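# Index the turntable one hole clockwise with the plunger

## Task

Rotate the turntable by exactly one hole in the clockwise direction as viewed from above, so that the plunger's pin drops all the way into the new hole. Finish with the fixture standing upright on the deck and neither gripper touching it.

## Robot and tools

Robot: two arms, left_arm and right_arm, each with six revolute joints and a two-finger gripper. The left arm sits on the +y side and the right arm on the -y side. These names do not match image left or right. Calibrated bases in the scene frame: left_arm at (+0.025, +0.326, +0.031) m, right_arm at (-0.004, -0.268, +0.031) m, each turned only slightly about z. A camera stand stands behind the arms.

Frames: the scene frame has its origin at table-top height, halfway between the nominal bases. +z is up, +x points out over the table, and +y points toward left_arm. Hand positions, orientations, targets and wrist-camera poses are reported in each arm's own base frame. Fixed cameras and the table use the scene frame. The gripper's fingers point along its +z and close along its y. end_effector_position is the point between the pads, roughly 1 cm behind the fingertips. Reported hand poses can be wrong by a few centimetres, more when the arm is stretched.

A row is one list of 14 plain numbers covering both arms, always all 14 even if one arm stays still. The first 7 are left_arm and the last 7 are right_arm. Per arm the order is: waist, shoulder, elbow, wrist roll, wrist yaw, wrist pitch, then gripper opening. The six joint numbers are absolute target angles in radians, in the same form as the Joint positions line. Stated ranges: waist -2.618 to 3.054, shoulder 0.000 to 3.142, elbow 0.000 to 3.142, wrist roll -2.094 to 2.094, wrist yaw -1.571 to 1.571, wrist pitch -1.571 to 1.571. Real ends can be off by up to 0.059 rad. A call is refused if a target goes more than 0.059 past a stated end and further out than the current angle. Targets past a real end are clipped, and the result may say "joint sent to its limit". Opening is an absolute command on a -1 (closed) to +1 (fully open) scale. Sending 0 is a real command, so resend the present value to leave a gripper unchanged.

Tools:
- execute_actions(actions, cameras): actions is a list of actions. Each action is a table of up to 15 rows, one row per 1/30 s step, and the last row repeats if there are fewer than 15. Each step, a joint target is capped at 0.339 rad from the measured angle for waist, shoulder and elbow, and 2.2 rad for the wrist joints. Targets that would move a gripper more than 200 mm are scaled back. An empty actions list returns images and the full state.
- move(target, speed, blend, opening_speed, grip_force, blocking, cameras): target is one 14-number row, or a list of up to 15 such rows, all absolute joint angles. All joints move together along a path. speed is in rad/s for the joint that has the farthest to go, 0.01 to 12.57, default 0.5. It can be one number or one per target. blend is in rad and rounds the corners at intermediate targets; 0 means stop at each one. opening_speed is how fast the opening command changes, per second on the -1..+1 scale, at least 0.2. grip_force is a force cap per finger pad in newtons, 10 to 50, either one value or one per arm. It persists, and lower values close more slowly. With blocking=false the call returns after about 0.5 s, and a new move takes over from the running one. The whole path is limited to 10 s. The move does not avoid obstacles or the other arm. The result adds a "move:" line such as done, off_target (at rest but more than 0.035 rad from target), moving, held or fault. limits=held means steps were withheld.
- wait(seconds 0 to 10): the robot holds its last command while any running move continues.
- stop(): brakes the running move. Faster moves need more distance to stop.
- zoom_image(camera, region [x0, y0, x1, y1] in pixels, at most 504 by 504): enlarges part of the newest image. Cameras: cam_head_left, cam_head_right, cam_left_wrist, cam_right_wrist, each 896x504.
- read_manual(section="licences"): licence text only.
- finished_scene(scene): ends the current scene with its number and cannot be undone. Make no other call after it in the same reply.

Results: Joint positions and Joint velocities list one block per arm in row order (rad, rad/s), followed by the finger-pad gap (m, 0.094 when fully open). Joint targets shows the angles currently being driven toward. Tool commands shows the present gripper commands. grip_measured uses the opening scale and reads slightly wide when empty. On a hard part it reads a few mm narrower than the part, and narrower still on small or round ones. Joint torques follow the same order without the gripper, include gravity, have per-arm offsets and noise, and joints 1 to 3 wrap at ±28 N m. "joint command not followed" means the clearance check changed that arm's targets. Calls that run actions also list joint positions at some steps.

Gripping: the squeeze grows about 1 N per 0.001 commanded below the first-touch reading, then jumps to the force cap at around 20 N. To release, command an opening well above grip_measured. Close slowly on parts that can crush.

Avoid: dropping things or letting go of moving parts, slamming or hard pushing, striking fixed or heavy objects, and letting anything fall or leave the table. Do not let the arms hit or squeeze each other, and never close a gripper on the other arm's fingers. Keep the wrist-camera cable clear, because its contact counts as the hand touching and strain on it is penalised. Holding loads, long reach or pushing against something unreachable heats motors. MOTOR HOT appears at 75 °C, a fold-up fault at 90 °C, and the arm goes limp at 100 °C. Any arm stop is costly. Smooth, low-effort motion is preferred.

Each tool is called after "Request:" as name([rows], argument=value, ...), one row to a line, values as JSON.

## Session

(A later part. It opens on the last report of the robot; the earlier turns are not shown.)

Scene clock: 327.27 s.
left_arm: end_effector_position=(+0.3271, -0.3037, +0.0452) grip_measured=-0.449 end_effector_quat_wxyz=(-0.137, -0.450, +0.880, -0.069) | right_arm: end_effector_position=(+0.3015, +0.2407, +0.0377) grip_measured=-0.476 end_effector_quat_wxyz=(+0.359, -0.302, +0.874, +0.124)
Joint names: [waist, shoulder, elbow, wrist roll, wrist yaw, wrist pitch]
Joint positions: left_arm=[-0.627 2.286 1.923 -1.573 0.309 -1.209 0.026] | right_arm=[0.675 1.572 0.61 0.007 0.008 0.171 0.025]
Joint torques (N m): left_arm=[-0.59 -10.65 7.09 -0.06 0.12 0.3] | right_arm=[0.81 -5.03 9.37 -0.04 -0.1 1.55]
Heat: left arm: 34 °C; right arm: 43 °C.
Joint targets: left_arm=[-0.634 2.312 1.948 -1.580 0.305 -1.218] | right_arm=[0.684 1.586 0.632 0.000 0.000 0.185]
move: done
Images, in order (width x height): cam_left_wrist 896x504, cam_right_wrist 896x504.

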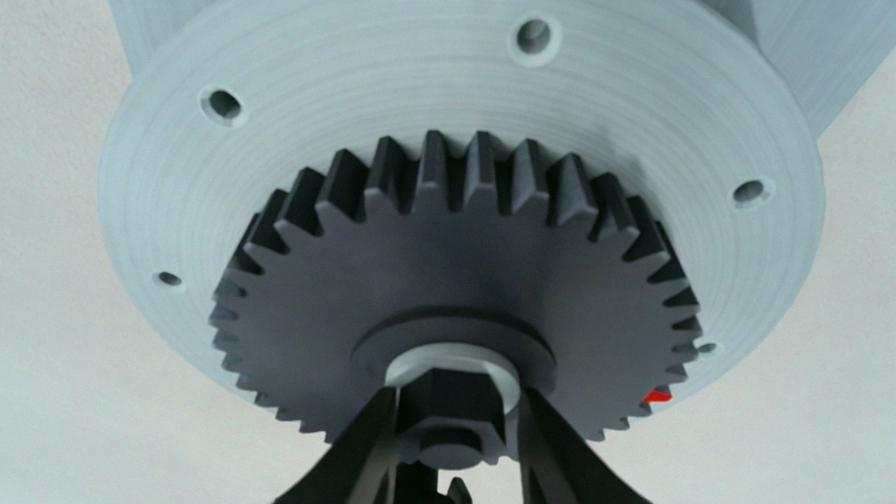

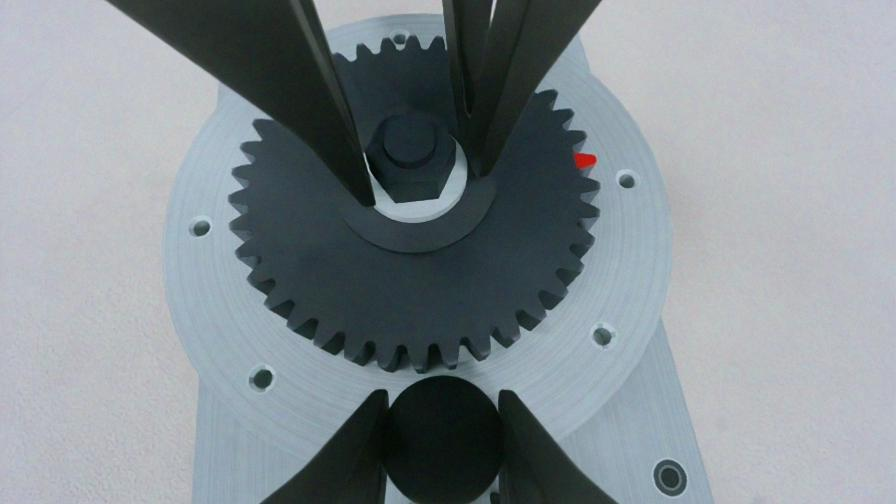

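Request:
move(target=[-0.634,2.312,1.948,-1.58,0.305,-1.218,-0.8,0.684,1.586,0.632,0,0,0.185,-0.8], opening_speed=0.4, cameras=["cam_left_wrist","cam_right_wrist"])

Scene clock: 335.37 s.
left_arm: end_effector_position=(+0.3261, -0.3031, +0.0452) grip_measured=-0.590 end_effector_quat_wxyz=(-0.139, -0.452, +0.879, -0.067) | right_arm: end_effector_position=(+0.3015, +0.2407, +0.0377) grip_measured=-0.476 end_effector_quat_wxyz=(+0.359, -0.302, +0.874, +0.124)
Joint names: [waist, shoulder, elbow, wrist roll, wrist yaw, wrist pitch]
Joint positions: left_arm=[-0.627 2.286 1.923 -1.576 0.31 -1.214 0.019] | right_arm=[0.675 1.572 0.61 0.007 0.008 0.171 0.025]
Joint torques (N m): left_arm=[-0.54 -10.71 7.09 -0.04 0.11 0.33] | right_arm=[0.8 -5.05 9.39 -0.05 -0.09 1.55]
Heat: left arm: 34 °C; right arm: 42 °C.
Joint targets: left_arm=[-0.634 2.312 1.948 -1.580 0.305 -1.218] | right_arm=[0.684 1.586 0.632 0.000 0.000 0.185]
move: done
Images, in order (width x height): cam_left_wrist 896x504, cam_right_wrist 896x504.

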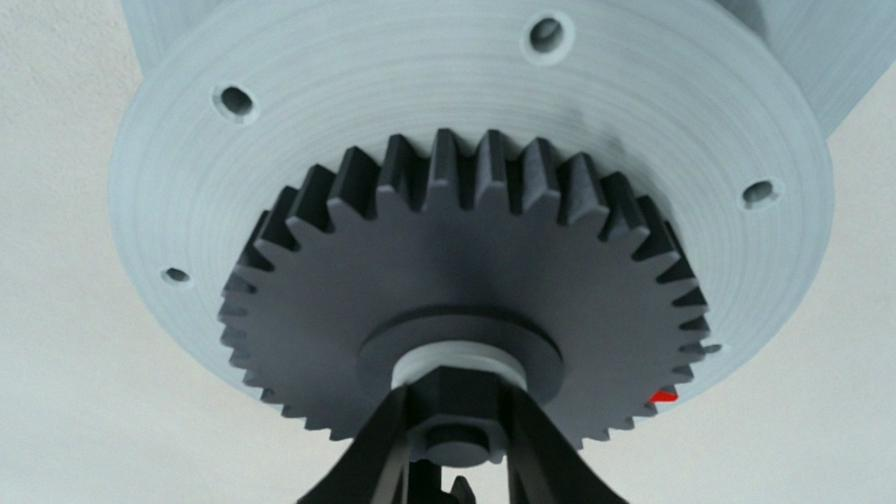

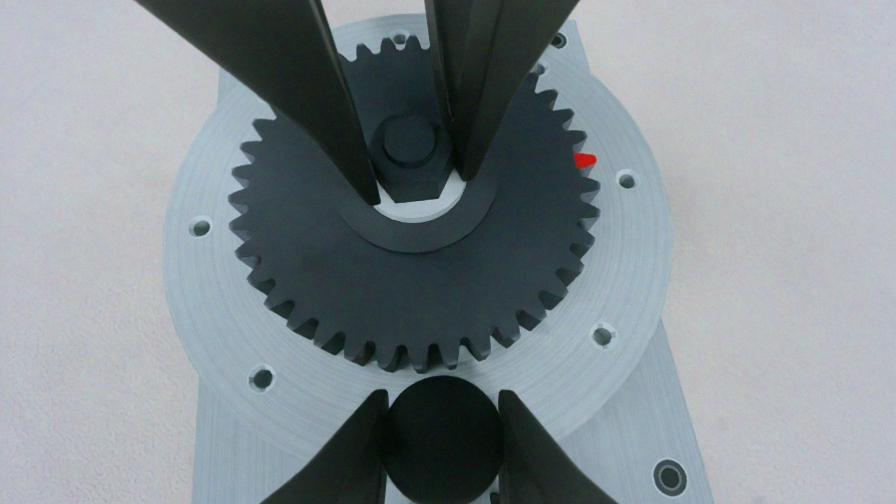

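Request:
move([
  [-0.634,2.312,1.948,-1.58,0.305,-1.218,-0.8,0.684,1.445,0.69,0,0,0.46,-0.8],
  [-0.634,2.312,1.948,-1.26,0.305,-1.218,-0.8,0.684,1.445,0.69,0,0,0.46,-0.8],
], speed=0.25, cameras=["cam_left_wrist","cam_right_wrist"])

Scene clock: 346.43 s.
left_arm: end_effector_position=(+0.3254, -0.3026, +0.0454) grip_measured=-0.619 end_effector_quat_wxyz=(-0.129, -0.322, +0.934, -0.085) | right_arm: end_effector_position=(+0.3043, +0.2429, +0.0472) grip_measured=-0.476 end_effector_quat_wxyz=(+0.373, -0.300, +0.869, +0.128)
Joint names: [waist, shoulder, elbow, wrist roll, wrist yaw, wrist pitch]
Joint positions: left_arm=[-0.627 2.286 1.924 -1.289 0.31 -1.218 0.018] | right_arm=[0.675 1.552 0.61 0.007 0.008 0.182 0.025]
Joint torques (N m): left_arm=[-0.59 -10.71 7.02 0.32 0.11 0.38] | right_arm=[0.83 -14.58 15.25 -0.05 -0.1 3.97]
Heat: left arm: 34 °C; right arm: 44 °C.
Joint targets: left_arm=[-0.634 2.312 1.948 -1.260 0.305 -1.218] | right_arm=[0.684 1.445 0.690 0.000 0.000 0.460]
move: off_target (right_arm); right_arm: the wrist pitch is farthest, 0.278 rad from its target
Images, in order (width x height): cam_left_wrist 896x504, cam_right_wrist 896x504.

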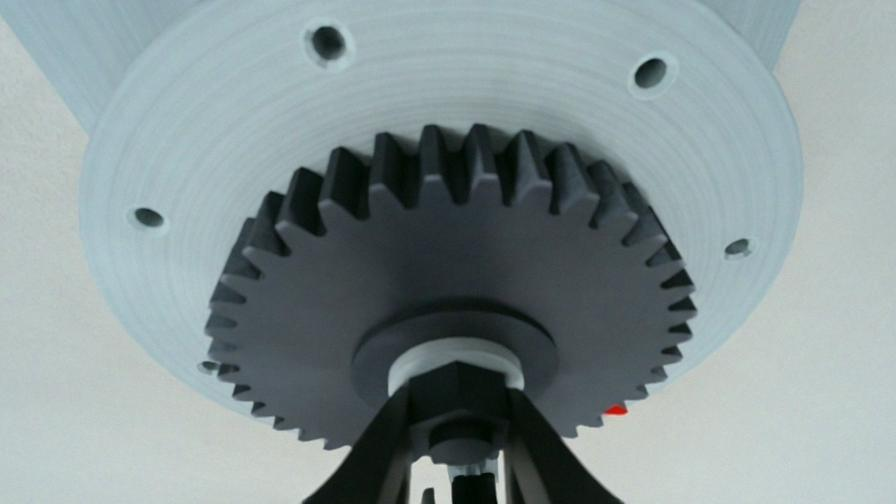

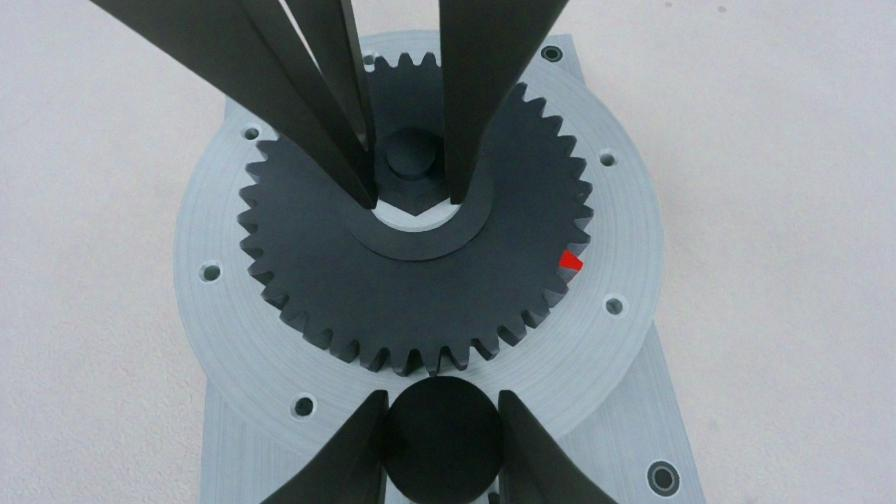

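Request:
move([
  [-0.634,2.312,1.948,-1.26,0.305,-1.218,-0.8,0.684,1.565,0.632,0,0,0.19,-0.8],
  [-0.634,2.312,1.948,-1.26,0.305,-1.218,-0.8,0.684,1.565,0.632,0,0,0.19,0.1],
  [-0.634,2.312,1.948,-1.26,0.305,-1.218,-0.8,0.684,1.29,0.61,0,0,-0.125,0.1],
], speed=0.25, cameras=["cam_left_wrist","cam_right_wrist"])

Scene clock: 357.20 s.
left_arm: end_effector_position=(+0.3254, -0.3026, +0.0454) grip_measured=-0.619 end_effector_quat_wxyz=(-0.129, -0.322, +0.934, -0.085) | right_arm: end_effector_position=(+0.2732, +0.2180, +0.0785) grip_measured=+0.098 end_effector_quat_wxyz=(+0.348, -0.303, +0.879, +0.119)
Joint names: [waist, shoulder, elbow, wrist roll, wrist yaw, wrist pitch]
Joint positions: left_arm=[-0.627 2.286 1.924 -1.289 0.31 -1.218 0.018] | right_arm=[0.675 1.312 0.61 0.007 0.008 -0.116 0.052]
Joint torques (N m): left_arm=[-0.64 -10.73 7.02 0.34 0.12 0.38] | right_arm=[0.81 -6.12 8.13 -0.04 -0.1 1.33]
Heat: left arm: 34 °C; right arm: 48 °C.
Joint targets: left_arm=[-0.634 2.312 1.948 -1.260 0.305 -1.218] | right_arm=[0.684 1.290 0.610 0.000 0.000 -0.125]
move: done
Images, in order (width x height): cam_left_wrist 896x504, cam_right_wrist 896x504.

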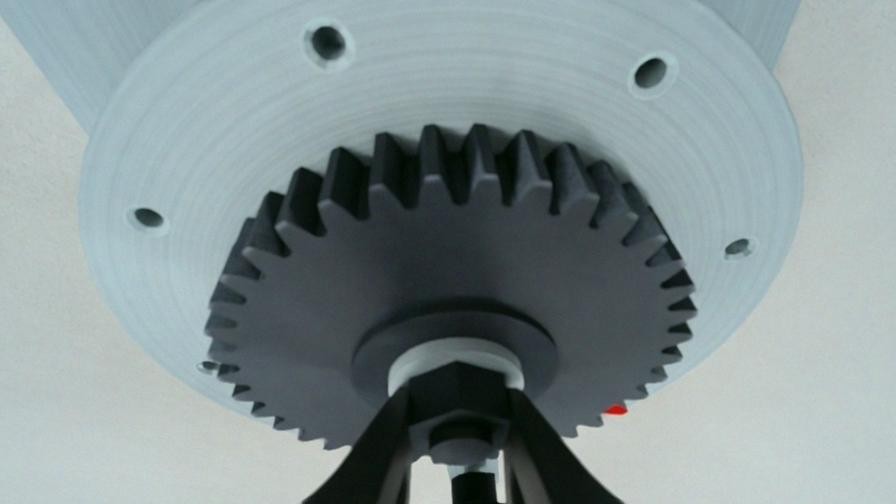

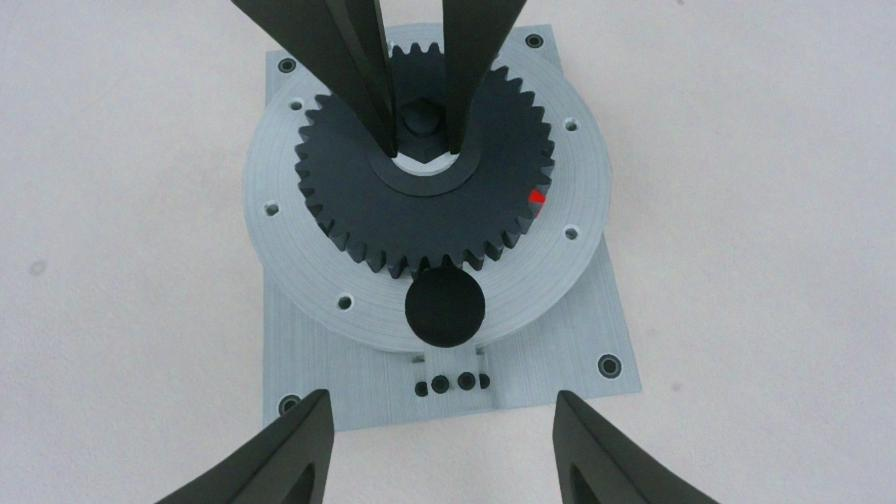

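Request:
move(target=[-0.634,2.312,1.948,-0.76,0.305,-1.218,-0.8,0.684,1.29,0.61,0,0,-0.125,0.1], speed=0.25, cameras=["cam_left_wrist","cam_right_wrist"])

Request:
zoom_image(camera="cam_right_wrist", region=[230, 20, 660, 440])

Scene clock: 366.77 s.
left_arm: end_effector_position=(+0.3123, -0.3012, +0.0487) grip_measured=-0.798 end_effector_quat_wxyz=(-0.128, -0.073, +0.983, -0.108) | right_arm: end_effector_position=(+0.2731, +0.2179, +0.0784) grip_measured=+0.098 end_effector_quat_wxyz=(+0.347, -0.303, +0.879, +0.119)
Joint names: [waist, shoulder, elbow, wrist roll, wrist yaw, wrist pitch]
Joint positions: left_arm=[-0.634 2.286 1.931 -0.773 0.332 -1.272 0.01] | right_arm=[0.675 1.312 0.61 0.007 0.008 -0.117 0.052]
Joint torques (N m): left_arm=[-0.08 -10.63 6.46 0.17 -0.08 0.93] | right_arm=[0.81 -6.15 8.23 -0.05 -0.1 1.32]
Heat: left arm: 35 °C; right arm: 45 °C.
Joint targets: left_arm=[-0.634 2.312 1.948 -0.760 0.305 -1.218] | right_arm=[0.684 1.290 0.610 0.000 0.000 -0.125]
move: off_target (left_arm); left_arm: the wrist pitch is farthest, 0.054 rad from its target
Images, in order (width x height): cam_left_wrist 896x504, cam_right_wrist 896x504.

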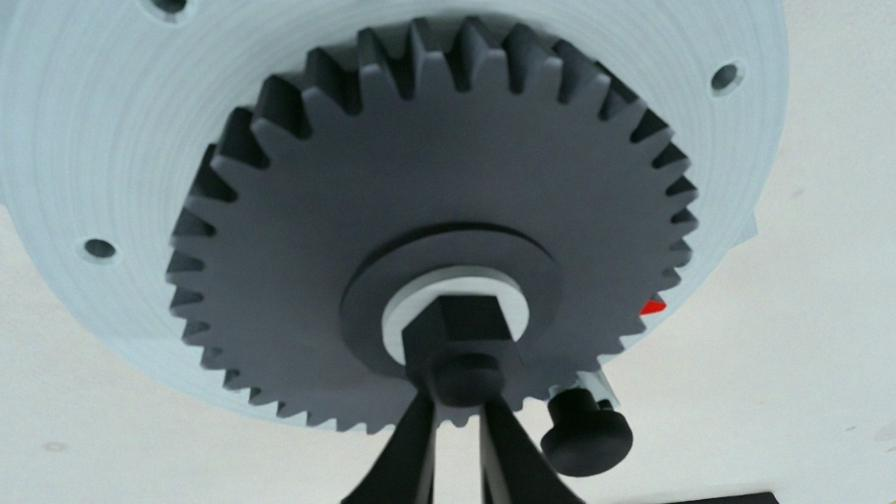

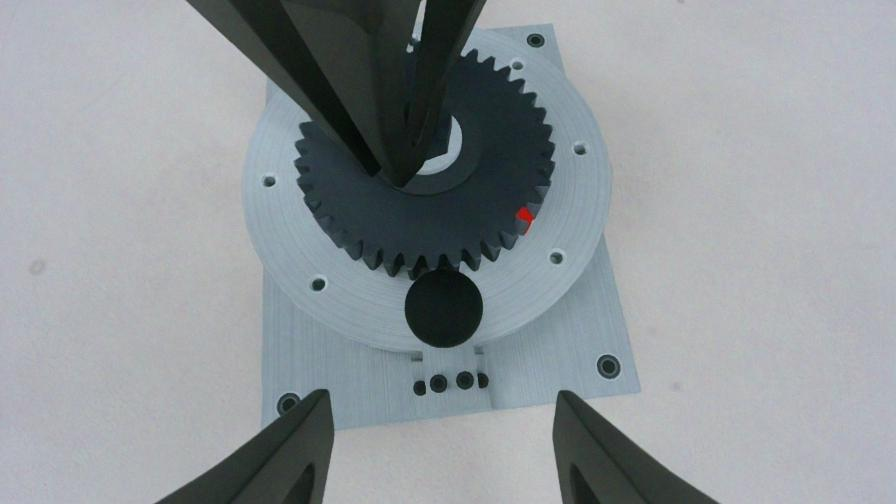

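Scaled by 1.172 from the camera's 896x504 image, which has a finer 1280x720 frame.

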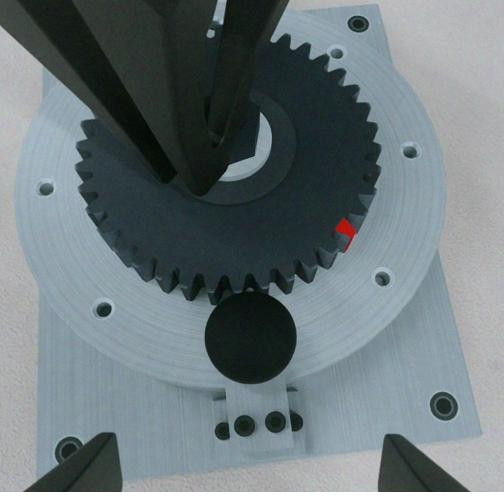

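Request:
move([
  [-0.634,2.312,1.948,-0.76,0.33,-1.26,0.2,0.684,1.29,0.61,0,0,-0.125,0.1],
  [-0.634,2.29,2.12,-0.76,0.3,-1.4,0.2,0.684,1.29,0.61,0,0,-0.125,0.1],
  [-0.754,2.308,2.147,-1.29,0,-1.387,0.1,0.684,1.29,0.61,0,0,-0.125,0.1],
], speed=0.3, cameras=["cam_left_wrist","cam_right_wrist"])

Request:
zoom_image(camera="cam_right_wrist", region=[230, 20, 660, 440])

Scene clock: 386.80 s.
left_arm: end_effector_position=(+0.3290, -0.3073, +0.0858) grip_measured=+0.101 end_effector_quat_wxyz=(+0.000, -0.262, +0.965, -0.013) | right_arm: end_effector_position=(+0.2731, +0.2179, +0.0784) grip_measured=+0.098 end_effector_quat_wxyz=(+0.347, -0.303, +0.879, +0.119)
Joint names: [waist, shoulder, elbow, wrist roll, wrist yaw, wrist pitch]
Joint positions: left_arm=[-0.748 2.287 2.12 -1.279 0.014 -1.382 0.052] | right_arm=[0.675 1.312 0.61 0.007 0.008 -0.117 0.052]
Joint torques (N m): left_arm=[-0.54 -11.22 7.36 -0.11 -0.13 0.39] | right_arm=[0.87 -6.09 8.17 -0.04 -0.09 1.33]
Heat: left arm: 35 °C; right arm: 42 °C.
Joint targets: left_arm=[-0.754 2.308 2.147 -1.290 0.000 -1.387] | right_arm=[0.684 1.290 0.610 0.000 0.000 -0.125]
move: done
Images, in order (width x height): cam_left_wrist 896x504, cam_right_wrist 896x504.

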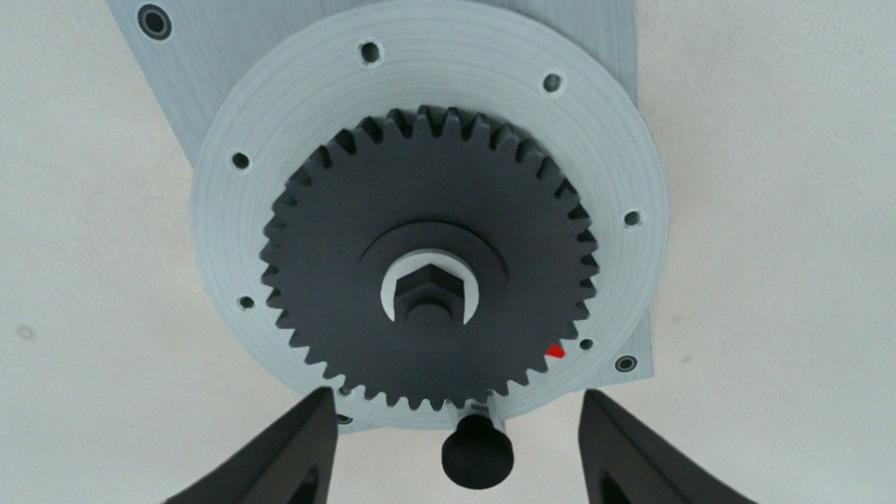

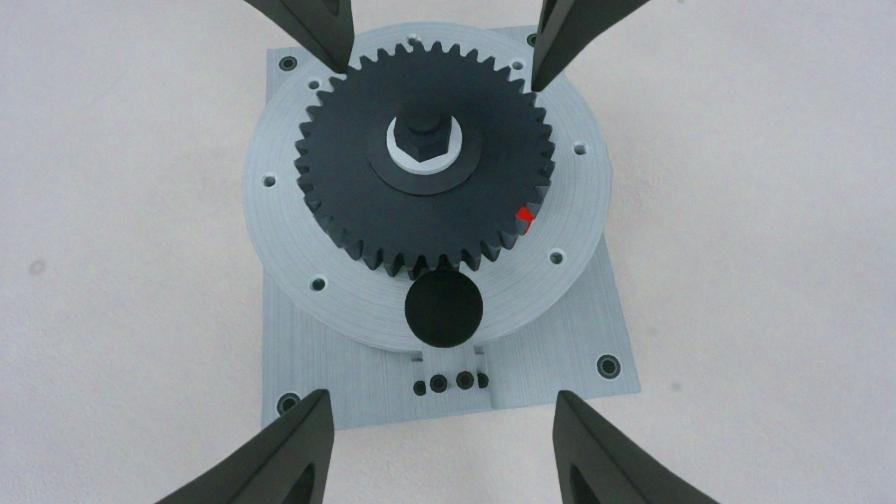

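Scaled by 1.172 from the camera's 896x504 image, which has a finer 1280x720 frame.

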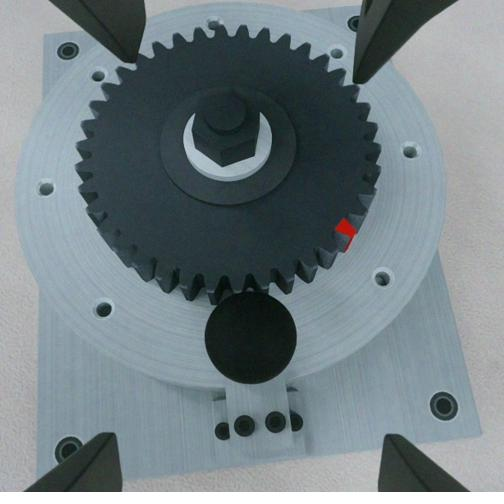

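Request:
move([
  [-0.73,2.308,2.1,-1.29,-0.01,-1.38,0.1,0.684,1.29,0.61,0,0,-0.125,0.1],
  [-0.73,2.308,1.935,-1.27,-0.01,-1.217,0.1,0.684,1.29,0.61,0,0,-0.125,0.1],
  [-0.73,2.308,1.935,-1.27,-0.01,-1.217,-0.45,0.684,1.29,0.61,0,0,-0.125,0.1],
], speed=0.2, opening_speed=0.6, cameras=["cam_left_wrist","cam_right_wrist"])

Request:
zoom_image(camera="cam_right_wrist", region=[330, 20, 560, 240])

Scene clock: 409.93 s.
left_arm: end_effector_position=(+0.3303, -0.2993, +0.0429) grip_measured=-0.446 end_effector_quat_wxyz=(+0.000, -0.268, +0.964, -0.004) | right_arm: end_effector_position=(+0.2731, +0.2179, +0.0784) grip_measured=+0.098 end_effector_quat_wxyz=(+0.347, -0.303, +0.879, +0.119)
Joint names: [waist, shoulder, elbow, wrist roll, wrist yaw, wrist pitch]
Joint positions: left_arm=[-0.737 2.287 1.95 -1.279 0.004 -1.227 0.026] | right_arm=[0.675 1.312 0.61 0.007 0.008 -0.117 0.052]
Joint torques (N m): left_arm=[0.54 -11.18 4.11 0.1 -0.13 0.54] | right_arm=[0.84 -6.11 8.14 -0.04 -0.09 1.33]
Heat: left arm: 36 °C; right arm: 41 °C.
Joint targets: left_arm=[-0.730 2.308 1.935 -1.270 -0.010 -1.217] | right_arm=[0.684 1.290 0.610 0.000 0.000 -0.125]
move: done
Images, in order (width x height): cam_left_wrist 896x504, cam_right_wrist 896x504.

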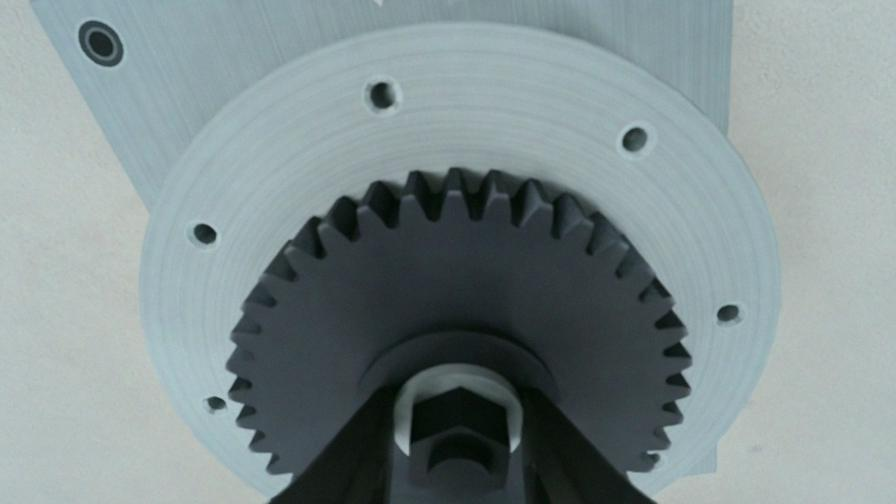

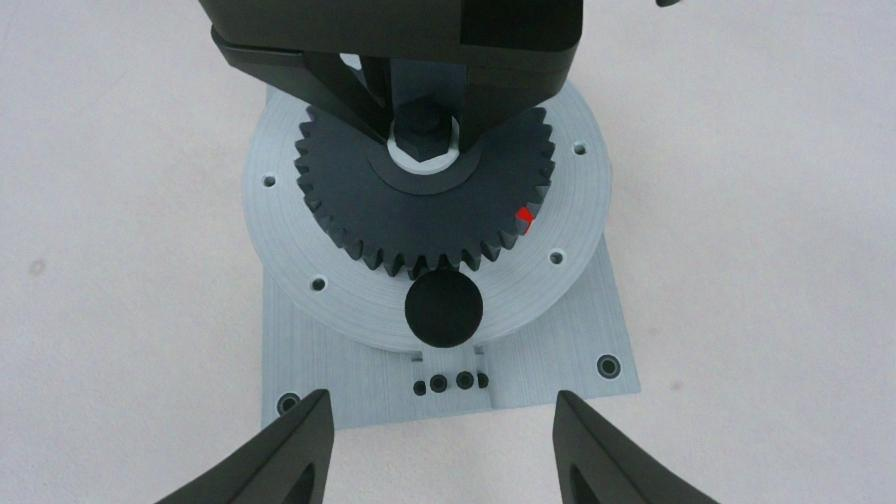

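Scaled by 2.191 from the camera's 896x504 image, which has a finer 1280x720 frame.

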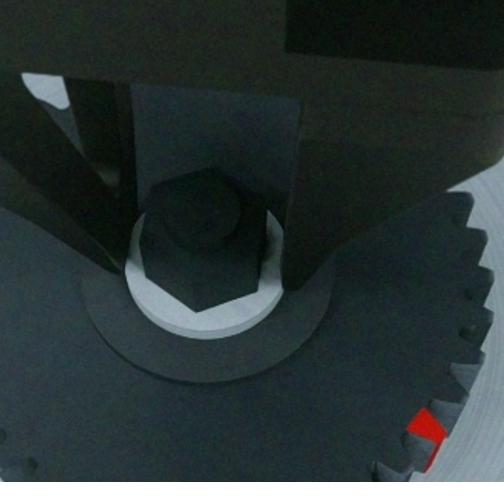

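Request:
move([
  [-0.73,2.308,1.935,-1.27,-0.01,-1.217,-0.8,0.684,1.29,0.61,0,0,-0.125,0.1],
  [-0.73,2.308,1.935,-0.86,-0.01,-1.217,-0.8,0.684,1.29,0.61,0,0,-0.125,0.1],
], speed=0.2, cameras=["cam_left_wrist","cam_right_wrist"])

Request:
zoom_image(camera="cam_right_wrist", region=[230, 20, 660, 440])

Scene clock: 419.30 s.
left_arm: end_effector_position=(+0.3445, -0.2984, +0.0444) grip_measured=-0.798 end_effector_quat_wxyz=(+0.026, -0.073, +0.997, -0.008) | right_arm: end_effector_position=(+0.2731, +0.2179, +0.0784) grip_measured=+0.098 end_effector_quat_wxyz=(+0.347, -0.303, +0.879, +0.119)
Joint names: [waist, shoulder, elbow, wrist roll, wrist yaw, wrist pitch]
Joint positions: left_arm=[-0.727 2.284 1.95 -0.873 -0.027 -1.188 0.009] | right_arm=[0.675 1.312 0.61 0.007 0.008 -0.117 0.052]
Joint torques (N m): left_arm=[-0.31 -11.08 4.15 0.13 0.15 0.17] | right_arm=[0.77 -6.12 8.13 -0.06 -0.09 1.31]
Heat: left arm: 36 °C; right arm: 41 °C.
Joint targets: left_arm=[-0.730 2.308 1.935 -0.860 -0.010 -1.217] | right_arm=[0.684 1.290 0.610 0.000 0.000 -0.125]
move: done
Images, in order (width x height): cam_left_wrist 896x504, cam_right_wrist 896x504.

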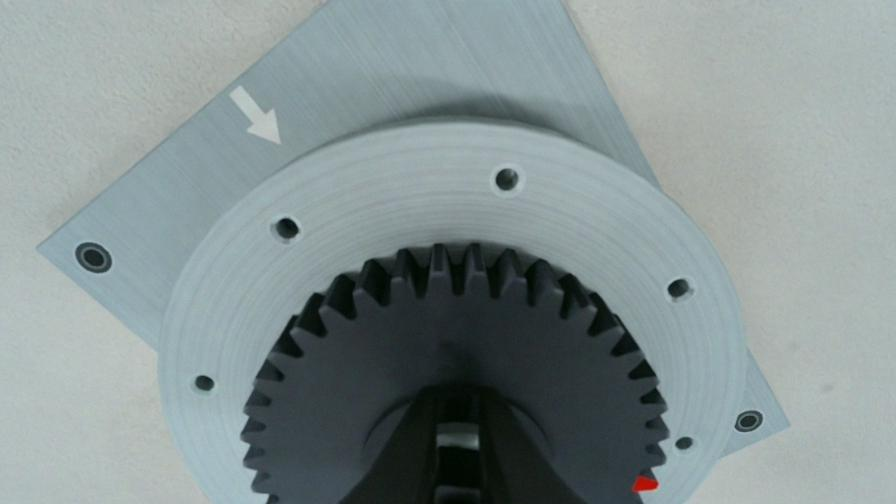

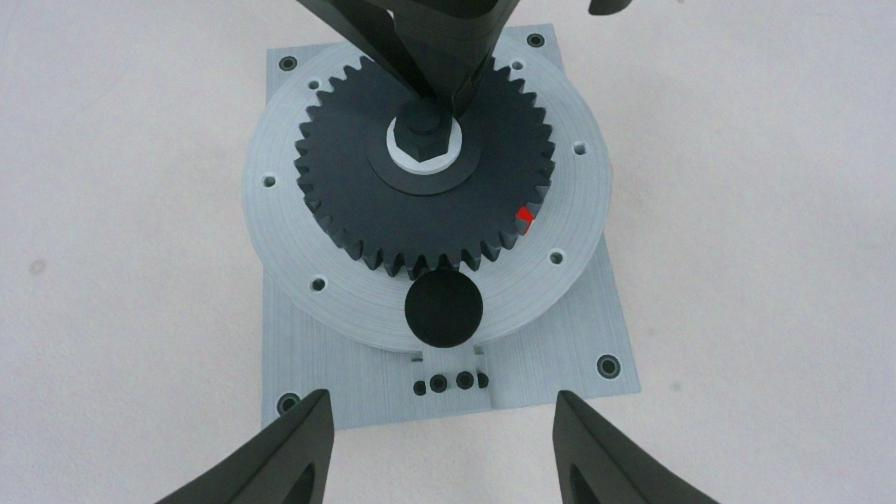

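Scaled by 1.172 from the camera's 896x504 image, which has a finer 1280x720 frame.

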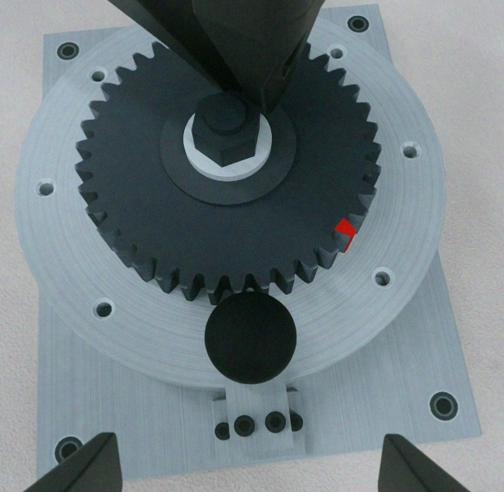

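Request:
move([
  [-0.73,2.308,1.935,-0.86,-0.01,-1.217,-0.2,0.684,1.29,0.61,0,0,-0.125,0.1],
  [-0.73,2.29,2.12,-0.86,0,-1.4,-0.2,0.684,1.22,0.61,0,0,-0.125,0.1],
  [-0.5,1.7,1.7,0,0,-1.3,-0.2,0.3,1.1,0.4,0,0,0.3,0.1],
], speed=[0.2,0.3,0.8], cameras=["all"])

Request:
zoom_image(camera="cam_head_left", region=[380, 230, 540, 390])

Request:
zoom_image(camera="cam_head_right", region=[410, 250, 520, 360])

Scene clock: 479.30 s.
left_arm: end_effector_position=(+0.3214, -0.1756, +0.1971) grip_measured=-0.202 end_effector_quat_wxyz=(+0.123, +0.241, +0.962, -0.032) | right_arm: end_effector_position=(+0.3415, +0.1087, +0.1382) grip_measured=+0.098 end_effector_quat_wxyz=(+0.535, -0.125, +0.831, +0.083)
Joint names: [waist, shoulder, elbow, wrist roll, wrist yaw, wrist pitch]
Joint positions: left_arm=[-0.503 1.717 1.716 -0.011 0 -1.316 0.038] | right_arm=[0.308 1.122 0.41 0.007 0.006 0.286 0.052]
Joint torques (N m): left_arm=[0.16 -9.78 4.22 0.15 0 1.1] | right_arm=[-0.87 -4.6 7.6 -0.05 -0.06 1.85]
Heat: left arm: 35 °C; right arm: 40 °C.
Joint targets: left_arm=[-0.500 1.700 1.700 0.000 0.000 -1.300] | right_arm=[0.300 1.100 0.400 0.000 0.000 0.300]
move: done

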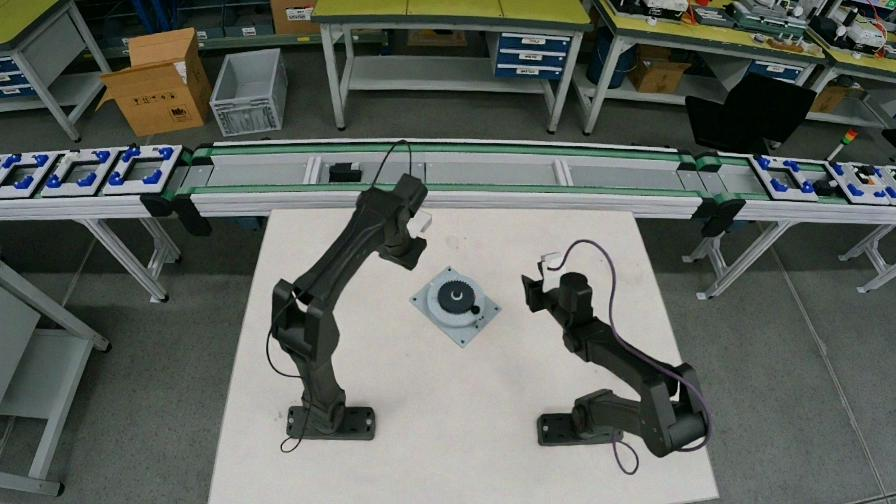

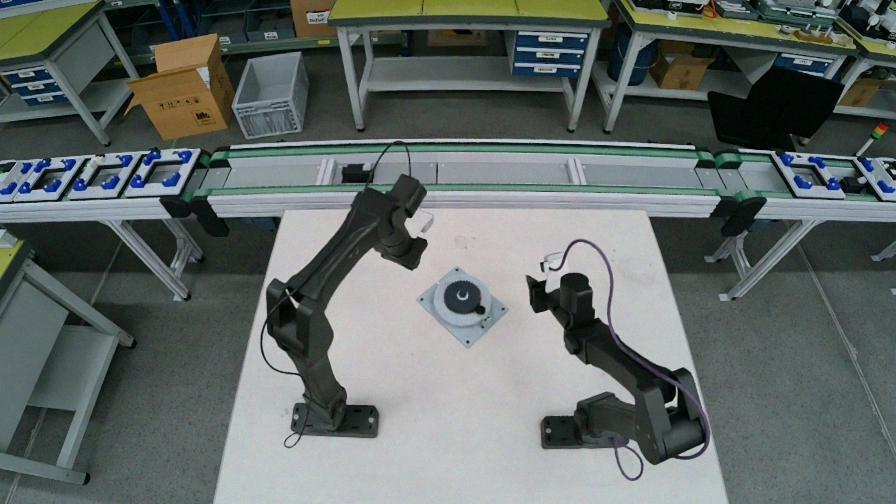

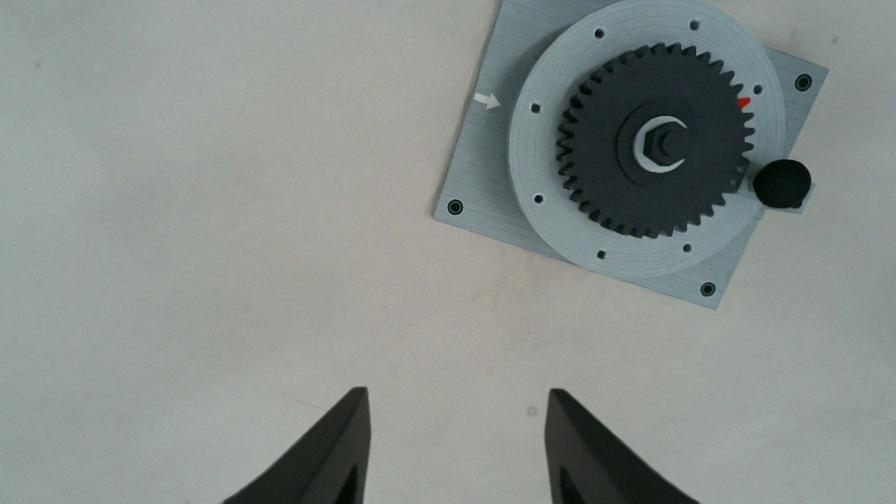

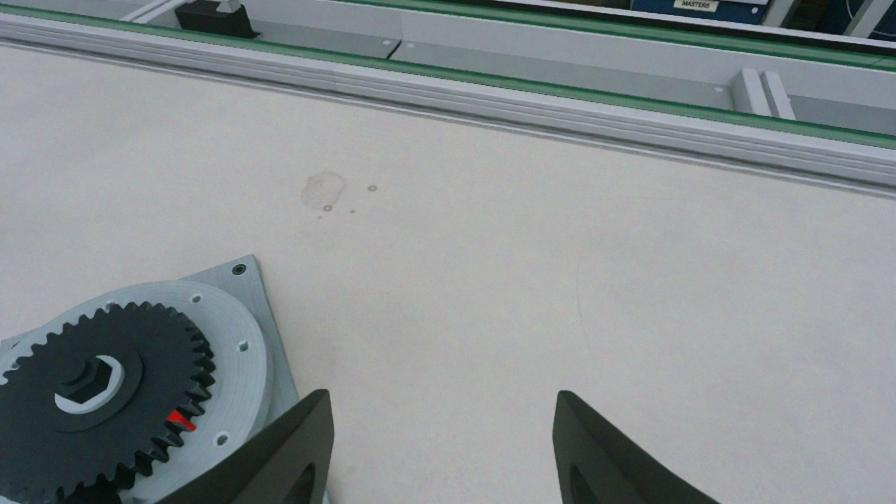

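Scaled by 3.150 from the camera's 896x504 image, which has a finer 1280x720 frame.

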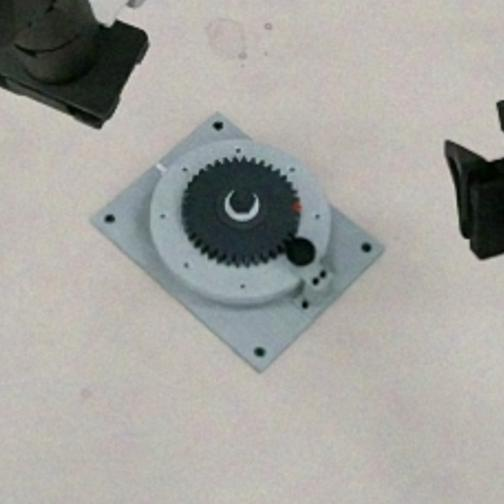

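Scaled by 4.582 from the camera's 896x504 image, which has a finer 1280x720 frame.

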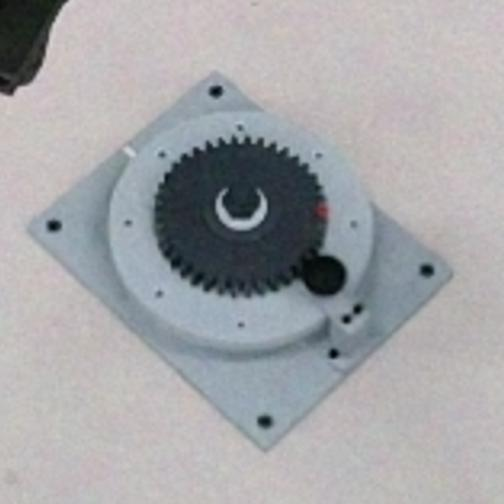

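Request:
finished_scene(scene=2)

The scene is finished: the task was done.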